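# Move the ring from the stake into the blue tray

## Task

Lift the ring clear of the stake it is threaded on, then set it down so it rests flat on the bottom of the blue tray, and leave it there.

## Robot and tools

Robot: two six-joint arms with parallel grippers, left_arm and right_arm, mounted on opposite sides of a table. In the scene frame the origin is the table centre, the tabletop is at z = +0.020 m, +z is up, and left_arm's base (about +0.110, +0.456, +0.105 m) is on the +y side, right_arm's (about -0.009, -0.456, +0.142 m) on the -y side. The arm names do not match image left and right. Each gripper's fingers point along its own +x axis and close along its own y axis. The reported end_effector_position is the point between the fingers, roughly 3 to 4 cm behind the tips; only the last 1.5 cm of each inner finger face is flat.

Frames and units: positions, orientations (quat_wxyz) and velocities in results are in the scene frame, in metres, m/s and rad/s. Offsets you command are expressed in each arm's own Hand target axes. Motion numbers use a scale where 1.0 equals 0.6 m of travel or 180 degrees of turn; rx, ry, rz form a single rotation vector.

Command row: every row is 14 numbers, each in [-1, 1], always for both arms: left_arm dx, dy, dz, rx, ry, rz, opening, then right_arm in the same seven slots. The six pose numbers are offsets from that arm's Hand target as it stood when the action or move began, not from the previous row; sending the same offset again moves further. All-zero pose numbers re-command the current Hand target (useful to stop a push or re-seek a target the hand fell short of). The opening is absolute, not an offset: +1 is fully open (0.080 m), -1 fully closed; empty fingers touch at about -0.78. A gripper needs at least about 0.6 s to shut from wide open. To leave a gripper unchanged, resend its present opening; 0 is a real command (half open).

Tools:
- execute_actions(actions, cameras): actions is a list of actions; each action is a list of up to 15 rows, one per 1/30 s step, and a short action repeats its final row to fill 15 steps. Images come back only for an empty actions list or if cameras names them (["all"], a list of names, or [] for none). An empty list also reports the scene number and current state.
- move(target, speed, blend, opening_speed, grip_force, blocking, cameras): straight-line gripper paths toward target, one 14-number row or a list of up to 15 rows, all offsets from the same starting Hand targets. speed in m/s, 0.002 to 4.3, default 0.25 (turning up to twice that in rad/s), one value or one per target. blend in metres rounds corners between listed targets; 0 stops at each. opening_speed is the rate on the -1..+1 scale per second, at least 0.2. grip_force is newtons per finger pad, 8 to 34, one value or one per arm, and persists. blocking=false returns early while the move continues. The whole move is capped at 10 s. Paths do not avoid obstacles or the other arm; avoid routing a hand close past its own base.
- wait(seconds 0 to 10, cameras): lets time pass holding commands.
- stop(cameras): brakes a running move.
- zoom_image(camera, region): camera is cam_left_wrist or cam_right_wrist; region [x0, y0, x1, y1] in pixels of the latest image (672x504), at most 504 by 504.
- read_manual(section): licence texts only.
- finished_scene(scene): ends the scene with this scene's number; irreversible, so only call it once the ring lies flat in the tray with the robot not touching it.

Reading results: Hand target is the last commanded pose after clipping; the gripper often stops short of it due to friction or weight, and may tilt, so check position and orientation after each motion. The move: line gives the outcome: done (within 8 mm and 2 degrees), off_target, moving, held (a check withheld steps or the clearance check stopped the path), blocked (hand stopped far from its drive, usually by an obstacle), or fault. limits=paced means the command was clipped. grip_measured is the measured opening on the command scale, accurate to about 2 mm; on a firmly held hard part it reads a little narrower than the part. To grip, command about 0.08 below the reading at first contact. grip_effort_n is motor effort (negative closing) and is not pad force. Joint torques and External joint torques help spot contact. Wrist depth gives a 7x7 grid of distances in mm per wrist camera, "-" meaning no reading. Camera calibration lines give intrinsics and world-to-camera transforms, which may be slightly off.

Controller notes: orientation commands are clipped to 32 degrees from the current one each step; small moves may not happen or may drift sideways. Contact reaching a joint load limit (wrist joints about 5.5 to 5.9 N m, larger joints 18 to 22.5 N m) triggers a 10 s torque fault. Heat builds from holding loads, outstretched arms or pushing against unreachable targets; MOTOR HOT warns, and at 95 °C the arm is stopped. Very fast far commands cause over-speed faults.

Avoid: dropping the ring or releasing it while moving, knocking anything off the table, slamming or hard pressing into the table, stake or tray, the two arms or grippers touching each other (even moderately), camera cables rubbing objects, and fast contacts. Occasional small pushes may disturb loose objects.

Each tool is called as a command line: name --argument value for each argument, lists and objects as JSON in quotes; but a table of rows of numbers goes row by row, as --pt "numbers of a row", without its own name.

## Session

execute_actions --actions '[]'

Scene clock: 0.00 s.
left_arm: end_effector_position=(+0.2234, +0.2496, +0.1804) grip_measured=+1.000 grip_effort_n=n/a end_effector_quat_wxyz=(+0.350, +0.262, +0.221, -0.872) | right_arm: end_effector_position=(-0.1249, +0.0063, +0.4126) grip_measured=+1.000 grip_effort_n=n/a end_effector_quat_wxyz=(+0.686, -0.064, -0.055, +0.723)
Joint positions: left_arm=[1.003 1.714 0.91 -1.16 0.847 1.818 0.08] | right_arm=[0.343 1.6 0.981 0.601 0.282 -0.164 0.08]
Joint velocities: within noise
Joint torques (N m): no reading
External joint torques (N m): no reading
Heat: left arm: hottest wrist yaw 33 °C (+0.0 °C/min); right arm: hottest elbow 29 °C (+0.0 °C/min).
Wrist depth (mm): cam_left_wrist=[320 337 371 375 - 498 1484 / 286 302 312 354 367 425 472 / 259 272 288 312 339 365 400 / 235 248 262 280 298 323 350 / 220 233 240 254 267 93 311 / - 93 220 232 246 87 - / - 191 203 213 223 231 -] | cam_right_wrist=[- 439 - - - - - / - - - - - - 395 / 2132 498 2001 - - 1510 444 / - 530 - - 2001 515 2132 / 1966 719 566 745 2236 505 - / - 81 569 588 603 97 75 / - - 487 505 527 540 78]
Hand target: left_arm +0.2233, +0.2496, +0.1804; -0.350, -0.261, -0.221, +0.872 | right_arm -0.1248, +0.0060, +0.4168; +0.686, -0.059, -0.057, +0.723
Tool commands: left_gripper/opening=+1.0 right_gripper/opening=+1.0
camera_calibration:
cam_left_wrist: T_world_to_cam=[[-0.675186, 0.703336, 0.222356, -0.0618957], [0.492725, 0.654354, -0.573623, -0.135387], [-0.548949, -0.277742, -0.788362, 0.413528], [0, 0, 0, 1]] pos_world=[0.251923, 0.246979, 0.262111]
cam_right_wrist: T_world_to_cam=[[0.985764, 0.0543539, 0.159104, 0.0690904], [0.168087, -0.340578, -0.92507, 0.438069], [0.00390608, 0.938644, -0.344866, 0.213349], [0, 0, 0, 1]] pos_world=[-0.142574, -0.0548174, 0.467828]

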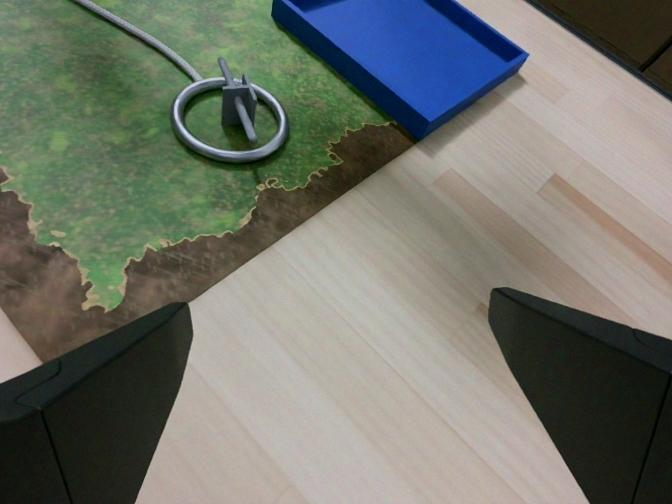

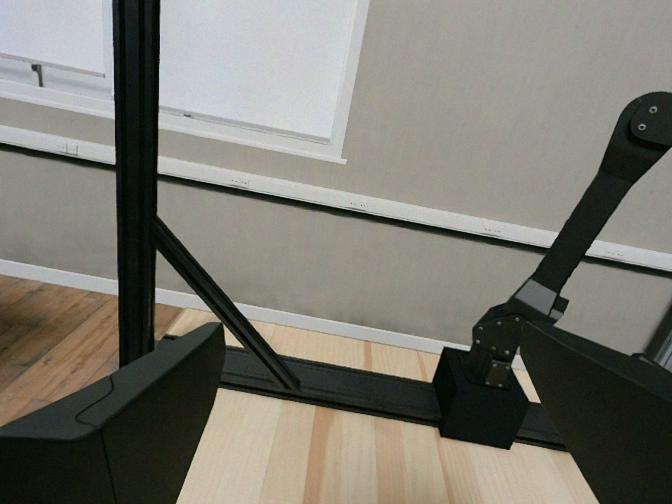

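zoom_image --camera "cam_left_wrist" --region '[150, 30, 320, 180]'

Scaled by 2.965 from the camera's 672x504 image, which has a finer 960x720 frame.

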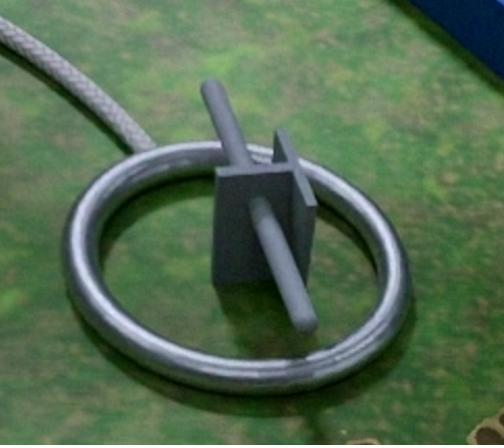

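move --target '[0,0,0,0,0,0,1,-0.0347,-0.390,-0.513,0.25,0.459,0.008,-0.4]' --cameras '["all"]'

zoom_image --camera "cam_left_wrist" --region '[120, 20, 340, 190]'

Scene clock: 47.07 s.
left_arm: end_effector_position=(+0.2234, +0.2496, +0.1804) grip_measured=+1.000 grip_effort_n=-2.1 end_effector_quat_wxyz=(+0.350, +0.262, +0.221, -0.872) | right_arm: end_effector_position=(+0.1578, -0.0052, +0.1523) grip_measured=-0.396 grip_effort_n=-16.5 end_effector_quat_wxyz=(+0.519, -0.266, +0.657, +0.477)
Joint positions: left_arm=[1.003 1.714 0.91 -1.16 0.847 1.818 0.08] | right_arm=[-0.455 2.502 2.094 -1.176 -0.358 -0.024 0.017]
Joint torques (N m): left_arm=[0.07 -4.97 3.87 -0.52 0.64 0.03] | right_arm=[0.04 -13.22 6.11 -0.05 -0.58 -0.27]
External joint torques (N m): left_arm=[0.08 0.46 -0.45 -0.22 0.16 0.01] | right_arm=[-0.04 -1.98 0.75 -0.35 -0.35 -0.25]
Heat: left arm: hottest wrist yaw 33 °C (+0.0 °C/min); right arm: hottest elbow 36 °C (+8.9 °C/min).
Wrist depth (mm): cam_left_wrist=[318 333 354 384 453 503 1494 / 286 305 310 354 369 428 473 / 258 272 288 311 337 369 402 / 235 247 262 281 300 323 348 / 221 232 241 253 268 93 311 / - 93 219 232 244 86 - / - 190 203 213 224 231 -] | cam_right_wrist=[211 195 177 166 154 143 135 / 229 209 186 172 162 151 141 / 236 226 197 185 172 160 149 / 267 244 221 198 184 170 157 / - 256 240 210 191 179 166 / 339 285 70 223 76 185 177 / - - - 249 - - -]
Hand target: left_arm +0.2233, +0.2496, +0.1804; -0.350, -0.261, -0.221, +0.872 | right_arm +0.1575, -0.0024, +0.1519; +0.517, -0.265, +0.655, +0.482
Off the commanded pose: left_arm 0.000 m, 0 deg | right_arm 0.003 m, 1 deg.
move: done
camera_calibration:
cam_left_wrist: T_world_to_cam=[[-0.675186, 0.703336, 0.222356, -0.0618957], [0.492725, 0.654354, -0.573623, -0.135387], [-0.548949, -0.277742, -0.788362, 0.413528], [0, 0, 0, 1]] pos_world=[0.251923, 0.246979, 0.262111]
cam_right_wrist: T_world_to_cam=[[0.840789, -0.411245, -0.352067, -0.0692231], [-0.30502, -0.897148, 0.319513, 0.0281049], [-0.447254, -0.161256, -0.87975, 0.280156], [0, 0, 0, 1]] pos_world=[0.192076, 0.0419234, 0.213116]

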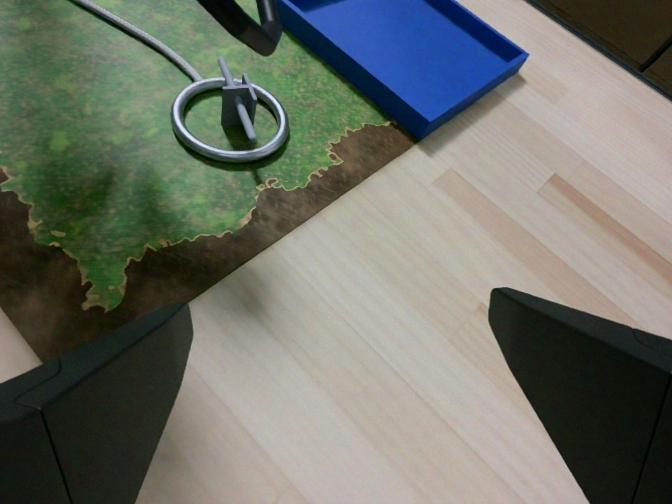

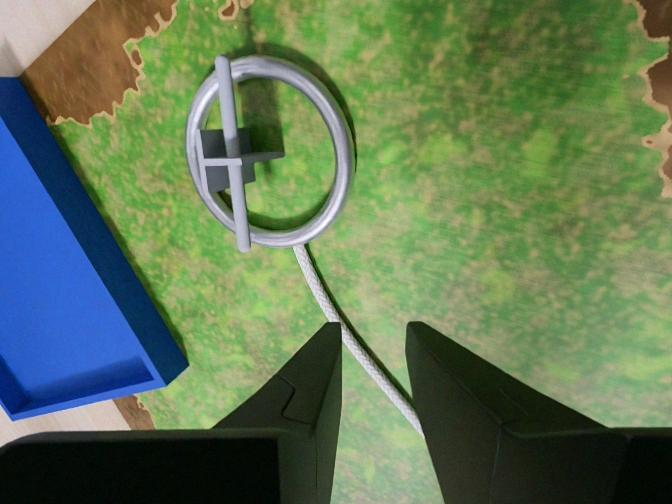

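Scaled by 2.291 from the camera's 672x504 image, which has a finer 960x720 frame.

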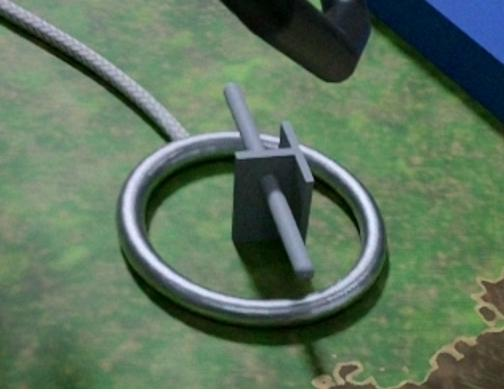

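move --target '[0,0,0,0,0,0,1,0.0958,0.017,0.0517,0,0,0,-0.42]' --speed 0.15 --cameras '["all"]'

zoom_image --camera "cam_left_wrist" --region '[120, 20, 340, 190]'

Scene clock: 59.47 s.
left_arm: end_effector_position=(+0.2234, +0.2496, +0.1804) grip_measured=+1.000 grip_effort_n=-2.1 end_effector_quat_wxyz=(+0.350, +0.262, +0.221, -0.872) | right_arm: end_effector_position=(+0.1429, +0.0364, +0.1026) grip_measured=-0.416 grip_effort_n=-16.5 end_effector_quat_wxyz=(+0.517, -0.270, +0.654, +0.482)
Joint positions: left_arm=[1.003 1.714 0.91 -1.16 0.847 1.818 0.08] | right_arm=[-0.393 2.727 2.324 -1.159 -0.359 0.029 0.016]
Joint torques (N m): left_arm=[0.06 -4.97 3.86 -0.52 0.64 0.02] | right_arm=[-0.19 -14.16 6.16 -0.01 -0.57 0.2]
External joint torques (N m): left_arm=[0.04 0.49 -0.48 -0.22 0.16 0.01] | right_arm=[-0.32 -2 0.71 -0.37 -0.33 0.22]
Heat: left arm: hottest wrist yaw 33 °C (+0.0 °C/min); right arm: hottest shoulder 40 °C (+12.1 °C/min).
Wrist depth (mm): cam_left_wrist=[142 158 367 379 - 514 1514 / 283 294 311 353 372 419 471 / 259 271 285 299 339 366 400 / 236 246 263 274 300 323 345 / 220 232 239 255 267 93 311 / - 93 219 232 245 87 - / - 191 203 213 224 232 -] | cam_right_wrist=[149 137 125 116 109 101 95 / 161 147 134 123 114 106 100 / 174 158 140 127 121 111 104 / 188 173 128 141 128 119 111 / 206 191 160 146 134 127 117 / - 205 65 157 81 130 123 / - - - 170 90 - -]
Hand target: left_arm +0.2233, +0.2496, +0.1804; -0.350, -0.261, -0.221, +0.872 | right_arm +0.1433, +0.0384, +0.1018; +0.517, -0.265, +0.656, +0.482
Off the commanded pose: left_arm 0.000 m, 0 deg | right_arm 0.002 m, 1 deg.
move: done
camera_calibration:
cam_left_wrist: T_world_to_cam=[[-0.675186, 0.703336, 0.222356, -0.0618957], [0.492725, 0.654354, -0.573623, -0.135387], [-0.548949, -0.277742, -0.788362, 0.413528], [0, 0, 0, 1]] pos_world=[0.251923, 0.246979, 0.262111]
cam_right_wrist: T_world_to_cam=[[0.846881, -0.398239, -0.352418, -0.0583853], [-0.29326, -0.902576, 0.315207, 0.0757097], [-0.443612, -0.163593, -0.881162, 0.236109], [0, 0, 0, 1]] pos_world=[0.176389, 0.0837082, 0.16361]

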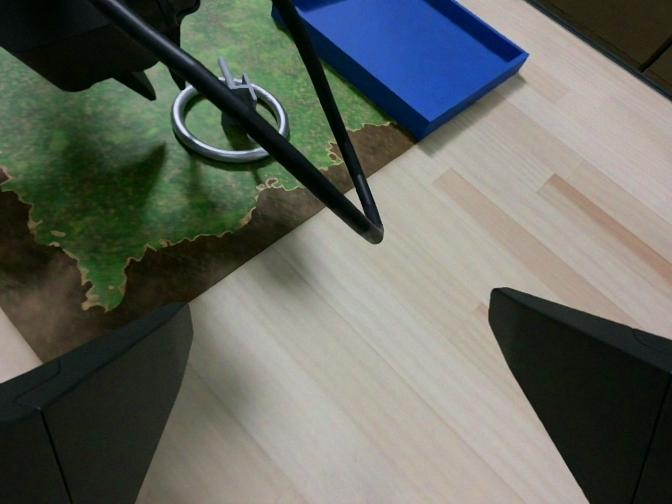

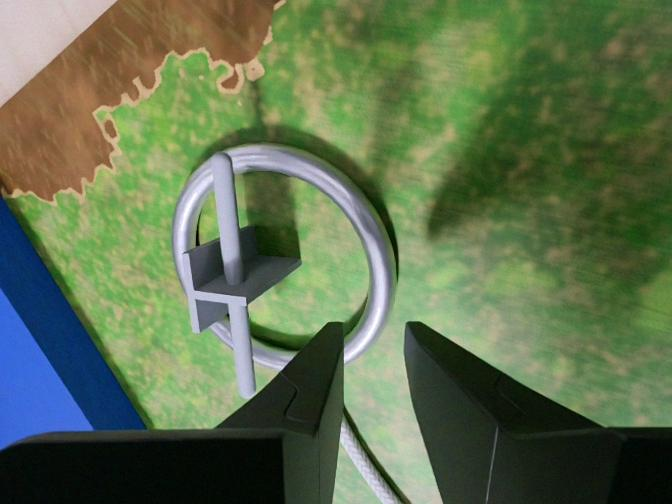

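Scaled by 2.291 from the camera's 672x504 image, which has a finer 960x720 frame.

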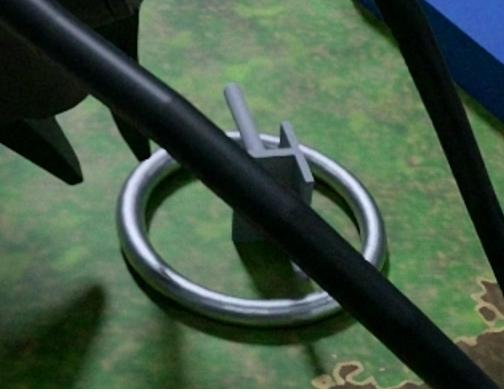

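move --pt "0 0 0 0 0 0 1 0.0033 0.0085 0.0048 0 0 0 -0.42" --pt "0 0 0 0 0 0 1 0.0547 -0.0113 0.0048 0 0 0 -0.42" --speed 0.06 --blend 0.003 --cameras '["all"]'

Scene clock: 70.57 s.
left_arm: end_effector_position=(+0.2234, +0.2496, +0.1804) grip_measured=+1.000 grip_effort_n=-1.6 end_effector_quat_wxyz=(+0.350, +0.262, +0.221, -0.872) | right_arm: end_effector_position=(+0.1429, +0.0470, +0.0781) grip_measured=-0.416 grip_effort_n=-16.0 end_effector_quat_wxyz=(+0.524, -0.265, +0.647, +0.488)
Joint positions: left_arm=[1.003 1.714 0.91 -1.16 0.847 1.818 0.08] | right_arm=[-0.385 2.787 2.343 -1.089 -0.36 0.04 0.016]
Joint torques (N m): left_arm=[0.06 -4.99 3.88 -0.53 0.64 0.03] | right_arm=[0.12 -13.77 3.62 0.22 -0.5 0.2]
External joint torques (N m): left_arm=[0.05 0.49 -0.52 -0.25 0.16 0.02] | right_arm=[0.01 -1.4 -1.86 -0.18 -0.26 0.22]
Heat: left arm: hottest wrist yaw 33 °C (+0.0 °C/min); right arm: hottest shoulder 43 °C (+12.1 °C/min).
Wrist depth (mm): cam_left_wrist=[- 158 215 381 449 513 1446 / 162 165 311 354 356 420 472 / 259 271 278 306 338 368 404 / 236 246 260 265 300 322 350 / 220 231 239 253 268 93 314 / - 93 220 231 245 87 - / - 190 203 213 224 231 -] | cam_right_wrist=[120 112 103 95 87 82 77 / 129 119 109 100 94 86 80 / 138 128 115 106 100 91 84 / 154 141 123 108 105 96 89 / 168 109 125 120 110 103 94 / 182 171 65 117 88 105 99 / - - - 136 128 - -]
Hand target: left_arm +0.2233, +0.2496, +0.1804; -0.350, -0.261, -0.221, +0.872 | right_arm +0.1397, +0.0433, +0.0688; +0.517, -0.265, +0.656, +0.482
Off the commanded pose: left_arm 0.000 m, 0 deg | right_arm 0.011 m, 1 deg.
move: off_target (right_arm)
camera_calibration:
cam_left_wrist: T_world_to_cam=[[-0.675186, 0.703336, 0.222356, -0.0618957], [0.492725, 0.654354, -0.573623, -0.135387], [-0.548949, -0.277742, -0.788362, 0.413528], [0, 0, 0, 1]] pos_world=[0.251923, 0.246979, 0.262111]
cam_right_wrist: T_world_to_cam=[[0.848682, -0.392191, -0.354859, -0.0631388], [-0.298267, -0.908961, 0.29125, 0.0958317], [-0.436779, -0.141336, -0.888397, 0.214878], [0, 0, 0, 1]] pos_world=[0.176022, 0.0927148, 0.14058]

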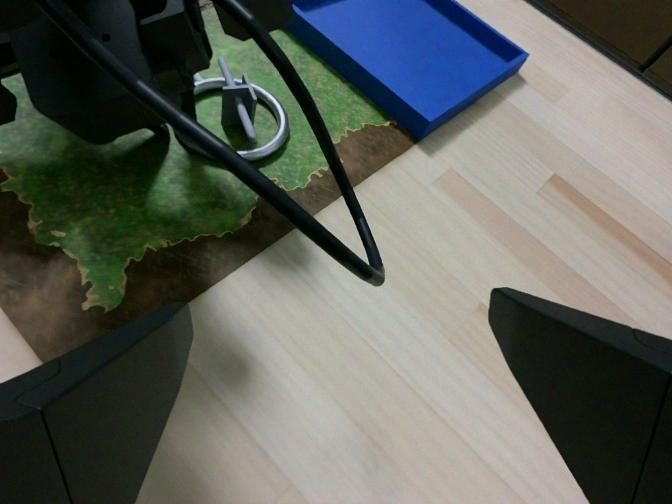

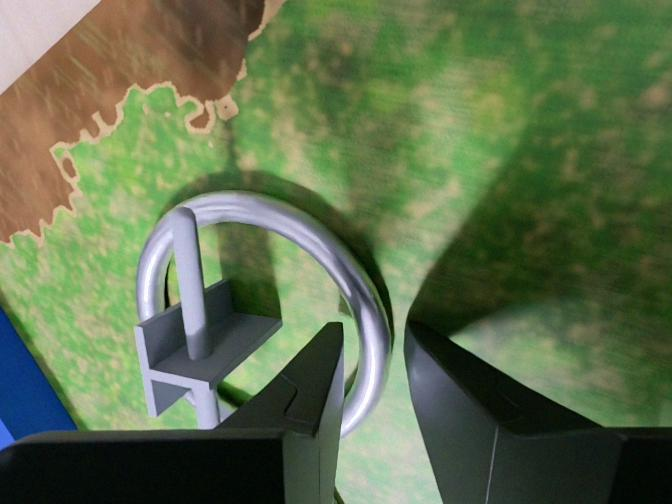

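move --pt "0 0 0 0 0 0 1 -0.01 0.002 0 0 0 0 -0.56" --pt "0 0 0 0 0 0 1 0.002 0.004 0 0 0 -0.022 -0.56" --pt "0 0 0 0 0 0 1 0.002 0.004 0 0 0 -0.022 -0.78" --opening_speed 0.4 --speed 0.05 --cameras '["all"]'

zoom_image --camera "cam_right_wrist" --region '[280, 230, 480, 420]'

zoom_image --camera "cam_left_wrist" --region '[120, 20, 340, 190]'

Scene clock: 83.57 s.
left_arm: end_effector_position=(+0.2234, +0.2496, +0.1804) grip_measured=+1.000 grip_effort_n=-1.6 end_effector_quat_wxyz=(+0.350, +0.262, +0.221, -0.872) | right_arm: end_effector_position=(+0.1395, +0.0449, +0.0752) grip_measured=-0.645 grip_effort_n=-83.5 end_effector_quat_wxyz=(+0.534, -0.284, +0.644, +0.468)
Joint positions: left_arm=[1.003 1.714 0.91 -1.16 0.847 1.818 0.08] | right_arm=[-0.365 2.787 2.343 -1.1 -0.303 0.064 0.006]
Joint torques (N m): left_arm=[0.05 -4.98 3.85 -0.52 0.64 0.03] | right_arm=[0.46 -14.01 4.48 0.52 -0.02 0.19]
External joint torques (N m): left_arm=[0.05 0.48 -0.46 -0.22 0.17 0.01] | right_arm=[0.45 -1.65 -0.99 0.13 0.17 0.21]
Heat: left arm: hottest wrist yaw 33 °C (+0.0 °C/min); right arm: hottest shoulder 42 °C (+9.1 °C/min).
Wrist depth (mm): cam_left_wrist=[161 162 211 371 437 507 1514 / 270 171 309 353 369 422 476 / 259 272 285 295 338 367 403 / 235 246 262 273 301 323 348 / 219 232 238 255 267 93 311 / - 93 220 231 245 87 - / - 191 203 213 224 230 -] | cam_right_wrist=[111 104 98 92 86 81 77 / 119 112 104 98 92 86 80 / 128 120 108 102 97 91 85 / 139 128 119 104 103 96 90 / 153 101 122 117 107 103 95 / 169 159 132 112 81 107 101 / - - - 135 76 - -]
Hand target: left_arm +0.2233, +0.2496, +0.1804; -0.350, -0.261, -0.221, +0.872 | right_arm +0.1373, +0.0444, +0.0686; +0.534, -0.288, +0.646, +0.464
Off the commanded pose: left_arm 0.000 m, 0 deg | right_arm 0.007 m, 1 deg.
move: done
camera_calibration:
cam_left_wrist: T_world_to_cam=[[-0.675186, 0.703336, 0.222356, -0.0618957], [0.492725, 0.654354, -0.573623, -0.135387], [-0.548949, -0.277742, -0.788362, 0.413528], [0, 0, 0, 1]] pos_world=[0.251923, 0.246979, 0.262111]
cam_right_wrist: T_world_to_cam=[[0.861932, -0.408492, -0.300345, -0.0673324], [-0.315953, -0.896028, 0.311942, 0.0941844], [-0.396543, -0.173978, -0.90138, 0.207345], [0, 0, 0, 1]] pos_world=[0.170015, 0.0929606, 0.137294]

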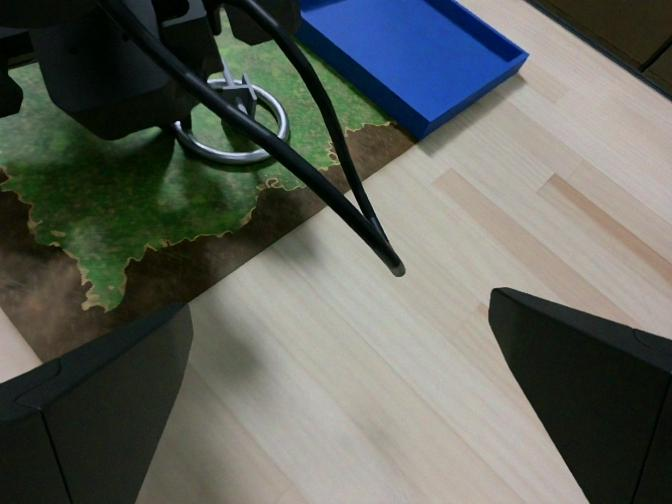

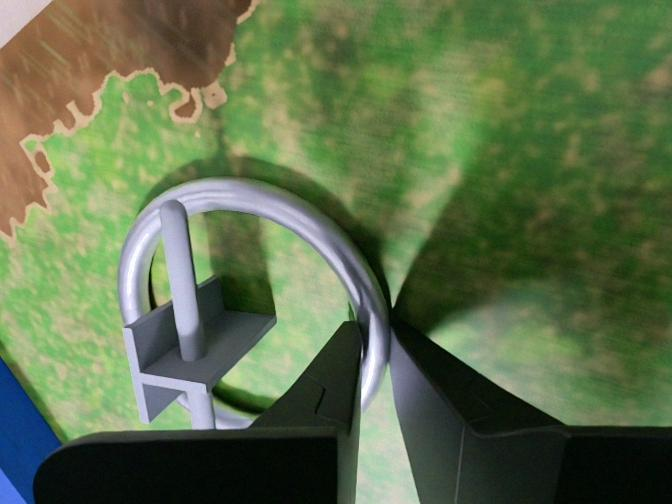

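Scaled by 2.520 from the camera's 672x504 image, which has a finer 960x720 frame.

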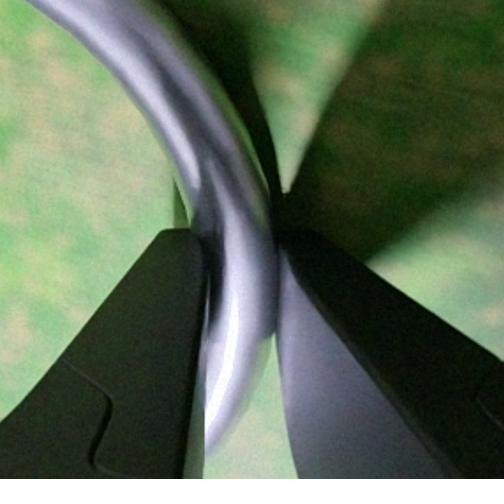

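Scaled by 2.291 from the camera's 672x504 image, which has a finer 960x720 frame.

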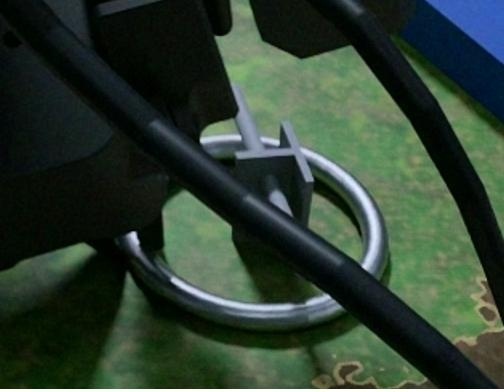

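move --pt "0 0 0 0 0 0 1 0 0 0 0 0 0 -0.48" --pt "0 0 0 0 0 0 1 -0.01 0.009 0 0 0 -0.05 -0.48" --pt "0 0 0 0 0 0 1 0.006 0.009 0 0 0 -0.05 -0.48" --pt "0 0 0 0 0 0 1 0.006 0.009 0 0 0 -0.05 -0.78" --opening_speed 0.5 --speed 0.05 --cameras '["all"]'

zoom_image --camera "cam_right_wrist" --region '[280, 230, 480, 420]'

Scene clock: 101.87 s.
left_arm: end_effector_position=(+0.2234, +0.2496, +0.1804) grip_measured=+1.000 grip_effort_n=-1.6 end_effector_quat_wxyz=(+0.350, +0.262, +0.221, -0.872) | right_arm: end_effector_position=(+0.1334, +0.0476, +0.0754) grip_measured=-0.644 grip_effort_n=-83.5 end_effector_quat_wxyz=(+0.573, -0.334, +0.616, +0.425)
Joint positions: left_arm=[1.003 1.714 0.91 -1.16 0.847 1.818 0.08] | right_arm=[-0.306 2.784 2.361 -1.113 -0.139 0.119 0.006]
Joint torques (N m): left_arm=[0.07 -4.96 3.89 -0.53 0.63 0.02] | right_arm=[0.25 -13.32 4.7 0.57 -0.13 0.2]
External joint torques (N m): left_arm=[0.08 0.57 -0.55 -0.25 0.15 0.01] | right_arm=[0.33 -0.95 -0.76 0.19 -0.05 0.21]
Heat: left arm: hottest wrist yaw 33 °C (+0.0 °C/min); right arm: hottest shoulder 42 °C (+7.0 °C/min).
Wrist depth (mm): cam_left_wrist=[208 166 172 236 443 507 1494 / 283 175 304 339 380 422 476 / 259 273 289 311 330 366 400 / 235 247 262 279 291 323 348 / 219 232 239 255 267 93 311 / - 93 219 232 244 86 - / - 192 203 213 223 231 -] | cam_right_wrist=[- 95 92 90 87 85 83 / 103 100 99 95 92 89 87 / 110 106 101 100 98 95 92 / 118 106 111 103 104 101 98 / 127 115 116 113 110 107 104 / 138 88 92 109 82 113 110 / - - - 132 76 - -]
Hand target: left_arm +0.2233, +0.2496, +0.1804; -0.350, -0.261, -0.221, +0.872 | right_arm +0.1315, +0.0471, +0.0667; +0.568, -0.338, +0.621, +0.421
Off the commanded pose: left_arm 0.000 m, 0 deg | right_arm 0.009 m, 1 deg.
joint sent to its limit (right arm) — joint 3 (elbow), upper limit, where the elbow is as straight as it goes. The joint targets still meet the commanded pose.
move: off_target (right_arm); target 4's new opening was sent with right_arm's hand 0.009 m and 1 deg from that target
camera_calibration:
cam_left_wrist: T_world_to_cam=[[-0.675186, 0.703336, 0.222356, -0.0618957], [0.492725, 0.654354, -0.573623, -0.135387], [-0.548949, -0.277742, -0.788362, 0.413528], [0, 0, 0, 1]] pos_world=[0.251923, 0.246979, 0.262111]
cam_right_wrist: T_world_to_cam=[[0.894993, -0.422554, -0.142956, -0.0764667], [-0.363878, -0.876935, 0.313973, 0.0999054], [-0.258034, -0.228985, -0.938608, 0.192576], [0, 0, 0, 1]] pos_world=[0.154482, 0.0993962, 0.138455]

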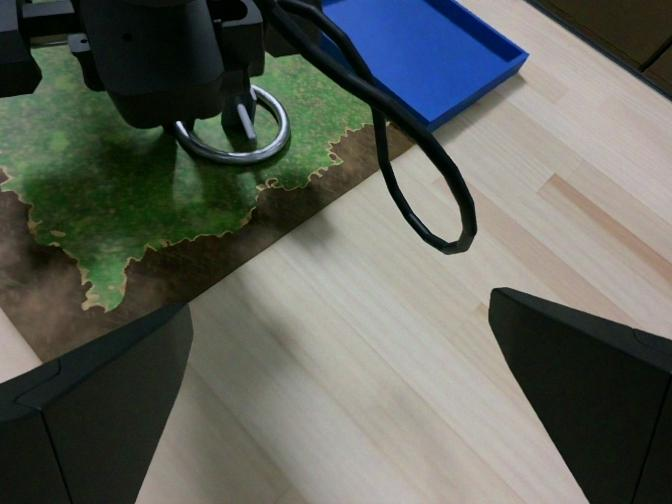

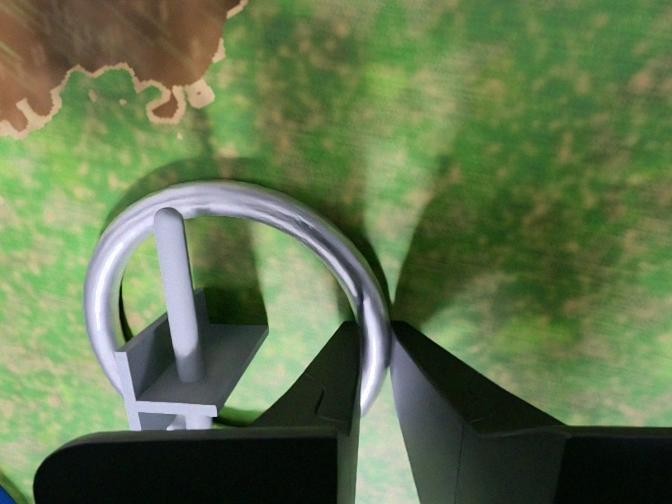

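Scaled by 2.520 from the camera's 672x504 image, which has a finer 960x720 frame.

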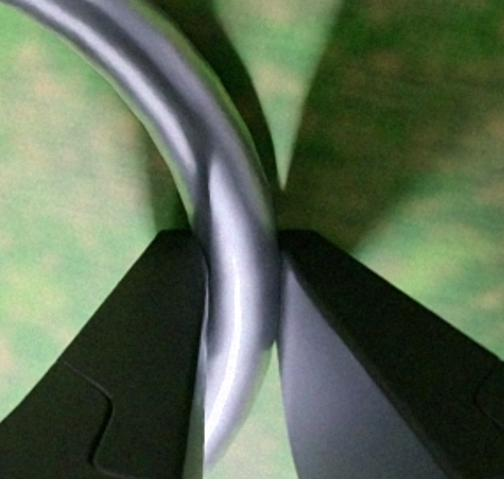

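move --pt "0 0 0 0 0 0 1 -0.0553 0.0048 0.0235 0 0 0 -0.78" --pt "0 0 0 0 0 0 1 -0.0517 0.0043 0.0022 -0.017 -0.1208 0 -0.78" --speed 0.06 --cameras '["all"]'

zoom_image --camera "cam_left_wrist" --region '[120, 20, 340, 190]'

Scene clock: 129.07 s.
left_arm: end_effector_position=(+0.2234, +0.2496, +0.1804) grip_measured=+1.000 grip_effort_n=-2.1 end_effector_quat_wxyz=(+0.350, +0.262, +0.221, -0.872) | right_arm: end_effector_position=(+0.1331, +0.0456, +0.0900) grip_measured=-0.644 grip_effort_n=-83.5 end_effector_quat_wxyz=(+0.661, -0.270, +0.499, +0.491)
Joint positions: left_arm=[1.003 1.714 0.91 -1.16 0.847 1.818 0.08] | right_arm=[-0.294 2.437 1.681 -0.436 -0.095 0.123 0.006]
Joint torques (N m): left_arm=[0.05 -4.97 3.88 -0.53 0.63 0.03] | right_arm=[0.11 -16.24 3.88 1.01 0.13 0.03]
External joint torques (N m): left_arm=[0.05 0.55 -0.56 -0.25 0.15 0.02] | right_arm=[0.09 -5.34 -1.46 0.13 0.19 0.04]
Heat: left arm: hottest wrist yaw 33 °C (+0.0 °C/min); right arm: hottest shoulder 46 °C (+3.0 °C/min).
Wrist depth (mm): cam_left_wrist=[310 233 366 391 402 494 1524 / 286 293 309 353 378 428 468 / 259 272 291 313 339 367 400 / 235 248 261 281 300 321 348 / 220 232 239 253 267 93 310 / - 93 220 231 244 86 - / - 191 203 213 223 231 -] | cam_right_wrist=[140 136 132 129 125 122 117 / 140 136 133 128 125 122 119 / 140 137 132 129 125 122 119 / - 136 133 103 126 122 119 / - 119 133 130 125 123 119 / 141 119 - 109 82 122 119 / - - - 129 76 - -]
Hand target: left_arm +0.2233, +0.2496, +0.1804; -0.350, -0.261, -0.221, +0.872 | right_arm +0.1338, +0.0474, +0.0977; +0.666, -0.267, +0.492, +0.493
Off the commanded pose: left_arm 0.000 m, 0 deg | right_arm 0.008 m, 1 deg.
move: done
camera_calibration:
cam_left_wrist: T_world_to_cam=[[-0.675186, 0.703336, 0.222356, -0.0618957], [0.492725, 0.654354, -0.573623, -0.135387], [-0.548949, -0.277742, -0.788362, 0.413528], [0, 0, 0, 1]] pos_world=[0.251923, 0.246979, 0.262111]
cam_right_wrist: T_world_to_cam=[[0.915334, -0.378478, -0.137544, -0.0802012], [-0.385437, -0.922338, -0.0270385, 0.129058], [-0.116628, 0.0777637, -0.990127, 0.177556], [0, 0, 0, 1]] pos_world=[0.143863, 0.0748729, 0.168261]

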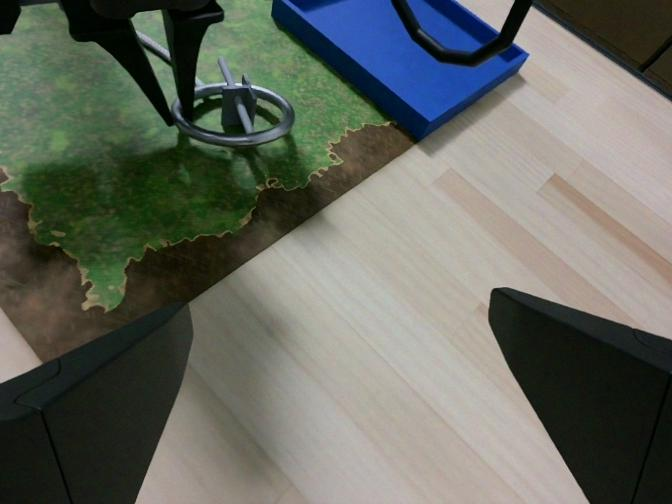

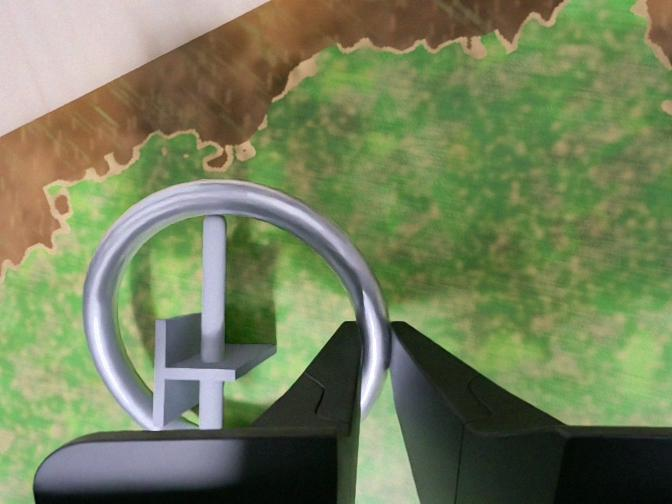

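Scaled by 2.291 from the camera's 672x504 image, which has a finer 960x720 frame.

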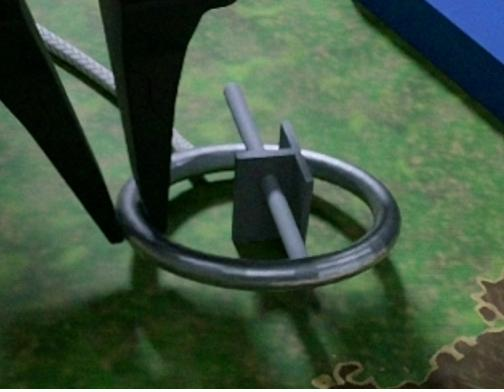

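move --pt "0 0 0 0 0 0 1 0.0037 -0.0005 0.0092 0 0 0 -0.78" --pt "0 0 0 0 0 0 1 -0.0238 0.0033 0.0203 0 0 0 -0.78" --speed 0.05 --blend 0.002 --cameras '["all"]'

zoom_image --camera "cam_left_wrist" --region '[140, 20, 320, 160]'

Scene clock: 140.10 s.
left_arm: end_effector_position=(+0.2234, +0.2496, +0.1804) grip_measured=+1.000 grip_effort_n=-1.6 end_effector_quat_wxyz=(+0.350, +0.262, +0.221, -0.872) | right_arm: end_effector_position=(+0.1329, +0.0440, +0.0977) grip_measured=-0.644 grip_effort_n=-83.5 end_effector_quat_wxyz=(+0.657, -0.277, +0.507, +0.485)
Joint positions: left_arm=[1.003 1.714 0.91 -1.16 0.847 1.818 0.08] | right_arm=[-0.294 2.431 1.712 -0.498 -0.092 0.123 0.006]
Joint torques (N m): left_arm=[0.06 -4.98 3.89 -0.52 0.64 0.02] | right_arm=[-0.09 -17.16 6.51 0.61 -0.01 -0.03]
External joint torques (N m): left_arm=[0.06 0.46 -0.45 -0.23 0.17 0.01] | right_arm=[-0.07 -6.12 1.07 -0.25 0.04 -0.02]
Heat: left arm: hottest wrist yaw 33 °C (+0.0 °C/min); right arm: hottest shoulder 47 °C (+5.1 °C/min).
Wrist depth (mm): cam_left_wrist=[311 240 368 383 156 497 1514 / 287 293 303 355 380 426 473 / 259 270 292 315 339 367 403 / 236 246 262 279 300 323 350 / 220 232 239 255 267 93 312 / - 93 219 231 244 86 - / - 191 202 213 224 231 -] | cam_right_wrist=[143 140 136 132 129 125 122 / 144 141 137 133 130 127 123 / 145 142 137 134 130 127 124 / - 141 138 102 132 128 125 / 148 119 139 136 132 129 126 / 148 125 113 109 82 129 127 / - - - 136 76 - -]
Hand target: left_arm +0.2233, +0.2496, +0.1804; -0.350, -0.261, -0.221, +0.872 | right_arm +0.1363, +0.0529, +0.1157; +0.666, -0.267, +0.492, +0.493
Off the commanded pose: left_arm 0.000 m, 0 deg | right_arm 0.020 m, 2 deg.
move: off_target (right_arm); blend cut to 0 m at target 1
camera_calibration:
cam_left_wrist: T_world_to_cam=[[-0.675186, 0.703336, 0.222356, -0.0618957], [0.492725, 0.654354, -0.573623, -0.135387], [-0.548949, -0.277742, -0.788362, 0.413528], [0, 0, 0, 1]] pos_world=[0.251923, 0.246979, 0.262111]
cam_right_wrist: T_world_to_cam=[[0.914414, -0.382591, -0.132177, -0.0798225], [-0.386292, -0.922373, -0.00257262, 0.125415], [-0.120932, 0.0534113, -0.991223, 0.186918], [0, 0, 0, 1]] pos_world=[0.144042, 0.0751565, 0.17505]

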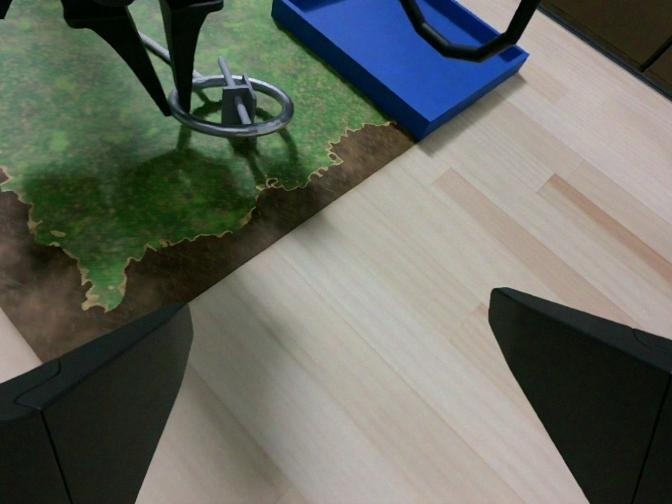

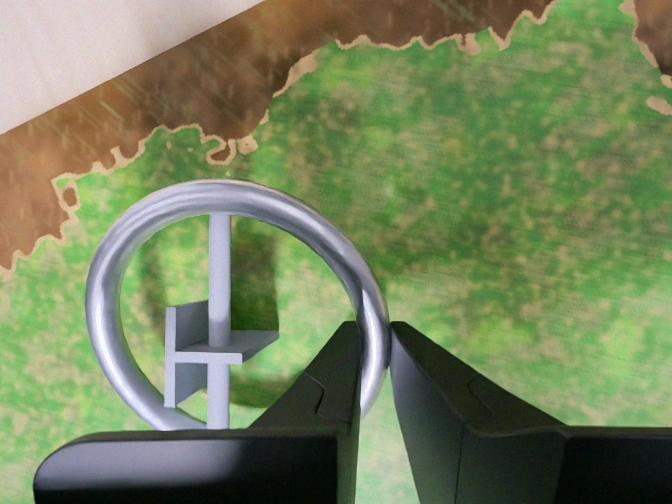

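Scaled by 2.800 from the camera's 672x504 image, which has a finer 960x720 frame.

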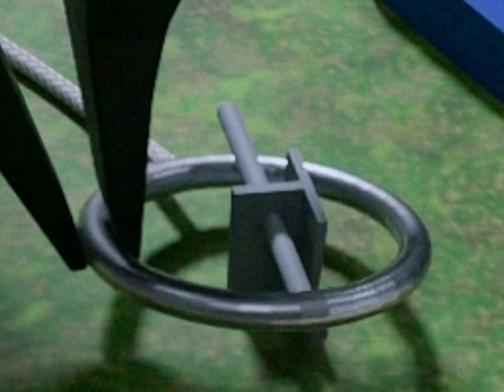

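move --target '[0,0,0,0,0,0,1,-0.0227,0.0035,0.0147,0,0,0,-0.78]' --speed 0.05 --cameras '["all"]'

zoom_image --camera "cam_left_wrist" --region '[140, 20, 320, 160]'

Scene clock: 149.77 s.
left_arm: end_effector_position=(+0.2234, +0.2496, +0.1804) grip_measured=+1.000 grip_effort_n=-2.1 end_effector_quat_wxyz=(+0.350, +0.262, +0.221, -0.872) | right_arm: end_effector_position=(+0.1334, +0.0446, +0.1091) grip_measured=-0.644 grip_effort_n=-83.5 end_effector_quat_wxyz=(+0.655, -0.280, +0.510, +0.482)
Joint positions: left_arm=[1.003 1.714 0.91 -1.16 0.847 1.818 0.08] | right_arm=[-0.294 2.42 1.747 -0.556 -0.09 0.123 0.006]
Joint torques (N m): left_arm=[0.08 -4.97 3.87 -0.52 0.64 0.03] | right_arm=[-0.12 -17.88 7.11 0.69 -0.09 -0.05]
External joint torques (N m): left_arm=[0.07 0.51 -0.5 -0.24 0.16 0.01] | right_arm=[-0.21 -6.83 1.56 -0.16 -0.03 -0.04]
Heat: left arm: hottest wrist yaw 33 °C (+0.0 °C/min); right arm: hottest shoulder 51 °C (+9.0 °C/min). Fold the right arm in close to its base, or ease its load, before you think long.
Wrist depth (mm): cam_left_wrist=[316 237 370 381 - 502 1504 / 286 296 303 353 363 426 471 / 258 273 291 313 338 367 398 / 234 247 264 280 300 322 349 / 219 231 239 253 268 93 313 / - 93 220 232 245 86 - / - 191 203 213 224 231 -] | cam_right_wrist=[153 150 145 141 137 134 131 / 155 151 146 143 139 135 132 / 155 152 146 144 140 136 133 / 157 151 148 143 141 138 134 / 159 126 148 147 142 139 136 / 160 155 122 108 82 140 137 / - - - - 76 - -]
Hand target: left_arm +0.2233, +0.2496, +0.1804; -0.350, -0.261, -0.221, +0.872 | right_arm +0.1373, +0.0556, +0.1316; +0.666, -0.267, +0.492, +0.493
Off the commanded pose: left_arm 0.000 m, 0 deg | right_arm 0.026 m, 3 deg.
MOTOR HOT: joint 2 (shoulder) of the right arm reports 51 °C; the controller stops that arm at 95 °C. To cool a motor, set the load down, stop pushing, or move to a pose that needs little force.
move: off_target (right_arm)
camera_calibration:
cam_left_wrist: T_world_to_cam=[[-0.675186, 0.703336, 0.222356, -0.0618957], [0.492725, 0.654354, -0.573623, -0.135387], [-0.548949, -0.277742, -0.788362, 0.413528], [0, 0, 0, 1]] pos_world=[0.251923, 0.246979, 0.262111]
cam_right_wrist: T_world_to_cam=[[0.91393, -0.384625, -0.129599, -0.0786628], [-0.386746, -0.922138, 0.0093984, 0.124954], [-0.123123, 0.0415325, -0.991522, 0.199102], [0, 0, 0, 1]] pos_world=[0.144732, 0.0766997, 0.186045]

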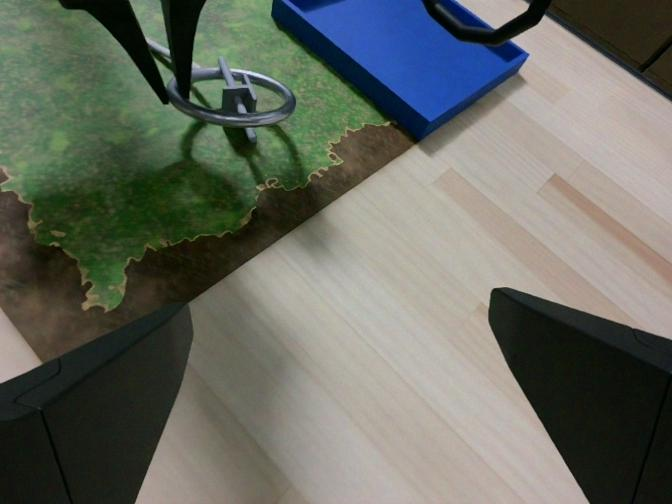

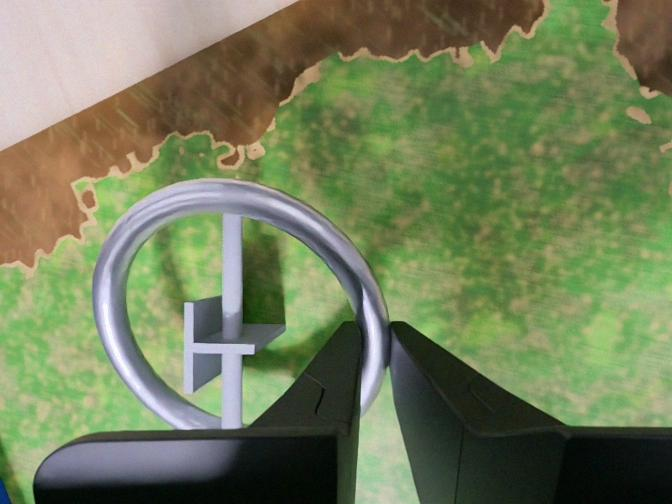

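Scaled by 2.800 from the camera's 672x504 image, which has a finer 960x720 frame.

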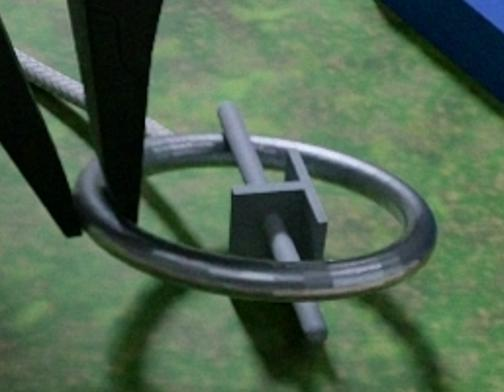

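move --target '[0,0,0,0,0,0,1,-0.0095,0.001,-0.026,0,0,0,-0.78]' --speed 0.05 --cameras '["all"]'

zoom_image --camera "cam_left_wrist" --region '[140, 20, 320, 160]'

Scene clock: 156.50 s.
left_arm: end_effector_position=(+0.2234, +0.2496, +0.1804) grip_measured=+1.000 grip_effort_n=-2.1 end_effector_quat_wxyz=(+0.350, +0.262, +0.221, -0.872) | right_arm: end_effector_position=(+0.1313, +0.0375, +0.1173) grip_measured=-0.644 grip_effort_n=-83.5 end_effector_quat_wxyz=(+0.661, -0.275, +0.501, +0.487)
Joint positions: left_arm=[1.003 1.714 0.91 -1.16 0.847 1.818 0.08] | right_arm=[-0.293 2.362 1.666 -0.506 -0.087 0.123 0.006]
Joint torques (N m): left_arm=[0.05 -4.96 3.88 -0.52 0.63 0.03] | right_arm=[0.22 -17.49 4.17 0.73 -0.15 0.1]
External joint torques (N m): left_arm=[0.03 0.59 -0.52 -0.22 0.15 0.01] | right_arm=[0.21 -6.71 -1.4 -0.18 -0.09 0.11]
Heat: left arm: hottest wrist yaw 33 °C (+0.0 °C/min); right arm: hottest shoulder 52 °C (+10.1 °C/min). Fold the right arm in close to its base, or ease its load, before you think long.
Wrist depth (mm): cam_left_wrist=[321 242 372 391 443 511 1504 / 285 300 309 353 373 424 470 / 259 273 291 313 337 367 402 / 235 247 262 281 298 324 351 / 219 232 239 253 266 93 312 / - 93 219 231 244 86 - / - 191 201 214 225 232 -] | cam_right_wrist=[165 161 157 153 149 145 142 / 166 162 157 154 150 146 142 / 167 162 157 155 150 147 143 / 167 126 158 153 151 148 144 / 168 135 146 156 151 148 144 / 169 166 - 81 82 148 145 / - - - - 76 - -]
Hand target: left_arm +0.2233, +0.2496, +0.1804; -0.350, -0.261, -0.221, +0.872 | right_arm +0.1304, +0.0405, +0.1312; +0.666, -0.267, +0.492, +0.493
Off the commanded pose: left_arm 0.000 m, 0 deg | right_arm 0.014 m, 2 deg.
MOTOR HOT: still on. Joint 2 (shoulder) of the right arm reports 52 °C.
move: off_target (right_arm)
camera_calibration:
cam_left_wrist: T_world_to_cam=[[-0.675186, 0.703336, 0.222356, -0.0618957], [0.492725, 0.654354, -0.573623, -0.135387], [-0.548949, -0.277742, -0.788362, 0.413528], [0, 0, 0, 1]] pos_world=[0.251923, 0.246979, 0.262111]
cam_right_wrist: T_world_to_cam=[[0.915225, -0.381744, -0.128977, -0.0786396], [-0.387082, -0.921865, -0.0182246, 0.120831], [-0.111943, 0.0666044, -0.99148, 0.204937], [0, 0, 0, 1]] pos_world=[0.141686, 0.06772, 0.19525]

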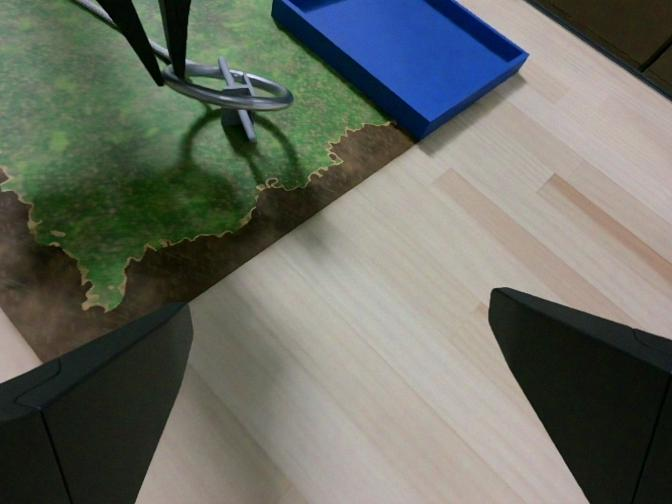

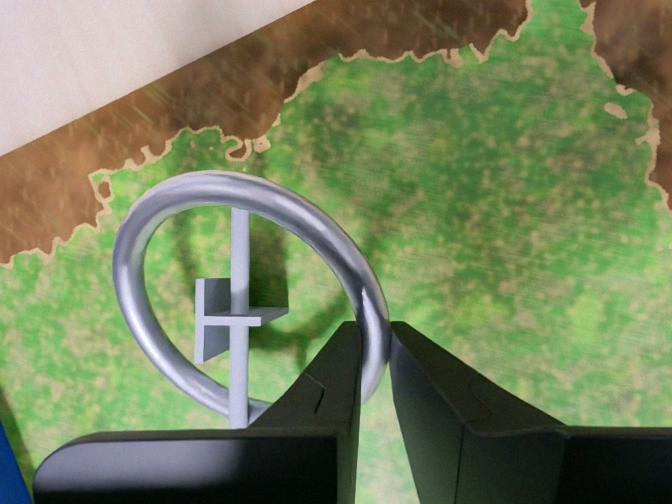

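Scaled by 2.800 from the camera's 672x504 image, which has a finer 960x720 frame.

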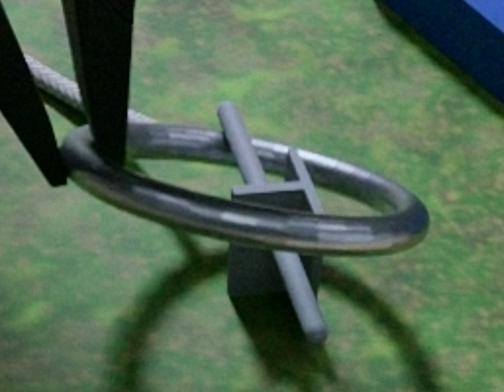

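move --pt "0 0 0 0 0 0 1 0.0153 -0.0022 -0.0062 0 0 0 -0.78" --pt "0 0 0 0 0 0 1 0.0067 -0.001 -0.0278 0 0 0 -0.78" --speed 0.05 --cameras '["all"]'

zoom_image --camera "cam_left_wrist" --region '[140, 20, 320, 160]'

Scene clock: 164.20 s.
left_arm: end_effector_position=(+0.2234, +0.2496, +0.1804) grip_measured=+1.000 grip_effort_n=-1.6 end_effector_quat_wxyz=(+0.350, +0.262, +0.221, -0.872) | right_arm: end_effector_position=(+0.1250, +0.0253, +0.1105) grip_measured=-0.644 grip_effort_n=-83.5 end_effector_quat_wxyz=(+0.661, -0.274, +0.498, +0.489)
Joint positions: left_arm=[1.003 1.714 0.91 -1.16 0.847 1.818 0.08] | right_arm=[-0.289 2.325 1.566 -0.438 -0.087 0.123 0.006]
Joint torques (N m): left_arm=[0.07 -4.97 3.87 -0.53 0.63 0.03] | right_arm=[0.18 -16.35 4.01 0.87 -0.09 0.24]
External joint torques (N m): left_arm=[0.06 0.51 -0.52 -0.24 0.15 0.01] | right_arm=[0.15 -5.9 -1.4 -0.02 -0.03 0.25]
Heat: left arm: hottest wrist yaw 33 °C (+0.0 °C/min); right arm: hottest shoulder 54 °C (+11.1 °C/min). Fold the right arm in close to its base, or ease its load, before you think long.
Wrist depth (mm): cam_left_wrist=[318 315 373 380 436 505 1494 / 285 299 311 354 382 424 469 / 259 272 290 315 338 367 398 / 235 244 262 281 298 322 350 / 219 231 239 254 267 93 312 / - 93 219 231 245 87 - / - 191 202 213 223 230 -] | cam_right_wrist=[161 158 153 149 145 141 137 / 161 157 153 149 145 142 138 / 162 158 127 149 146 143 138 / 162 129 128 148 146 142 139 / 163 158 154 151 146 143 140 / 163 161 125 81 82 143 140 / - - - - 76 - -]
Hand target: left_arm +0.2233, +0.2496, +0.1804; -0.350, -0.261, -0.221, +0.872 | right_arm +0.1246, +0.0278, +0.1211; +0.666, -0.267, +0.492, +0.493
Off the commanded pose: left_arm 0.000 m, 0 deg | right_arm 0.011 m, 1 deg.
MOTOR HOT: still on. Joint 2 (shoulder) of the right arm reports 54 °C.
move: off_target (right_arm)
camera_calibration:
cam_left_wrist: T_world_to_cam=[[-0.675186, 0.703336, 0.222356, -0.0618957], [0.492725, 0.654354, -0.573623, -0.135387], [-0.548949, -0.277742, -0.788362, 0.413528], [0, 0, 0, 1]] pos_world=[0.251923, 0.246979, 0.262111]
cam_right_wrist: T_world_to_cam=[[0.916963, -0.37737, -0.1295, -0.0788303], [-0.383216, -0.92338, -0.02269, 0.107036], [-0.111015, 0.0704322, -0.99132, 0.198051], [0, 0, 0, 1]] pos_world=[0.135289, 0.0551372, 0.188552]

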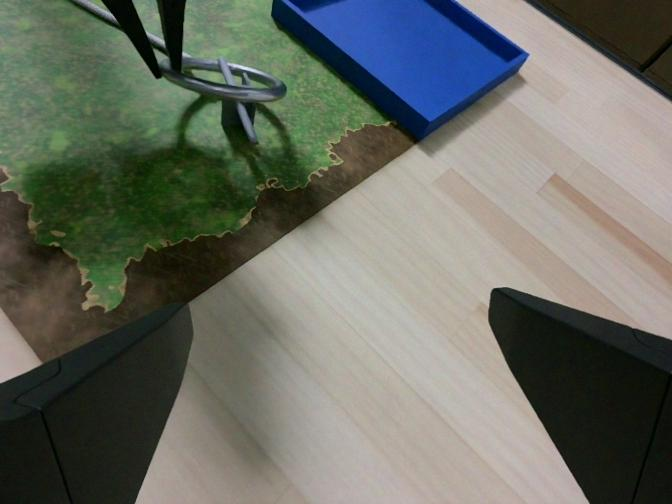

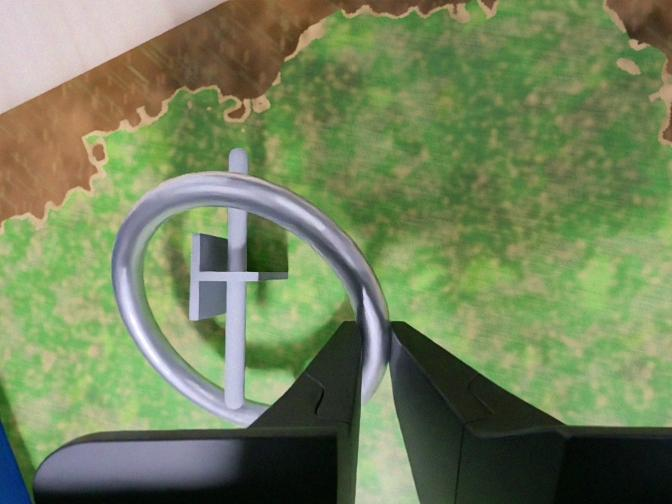

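Scaled by 2.800 from the camera's 672x504 image, which has a finer 960x720 frame.

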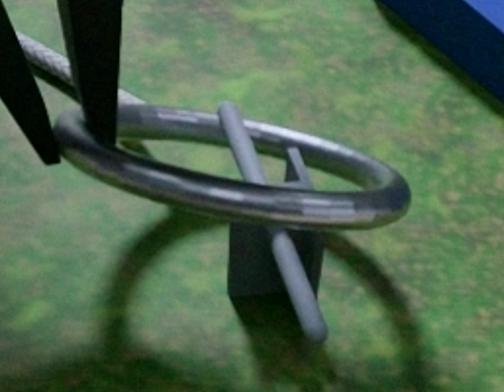

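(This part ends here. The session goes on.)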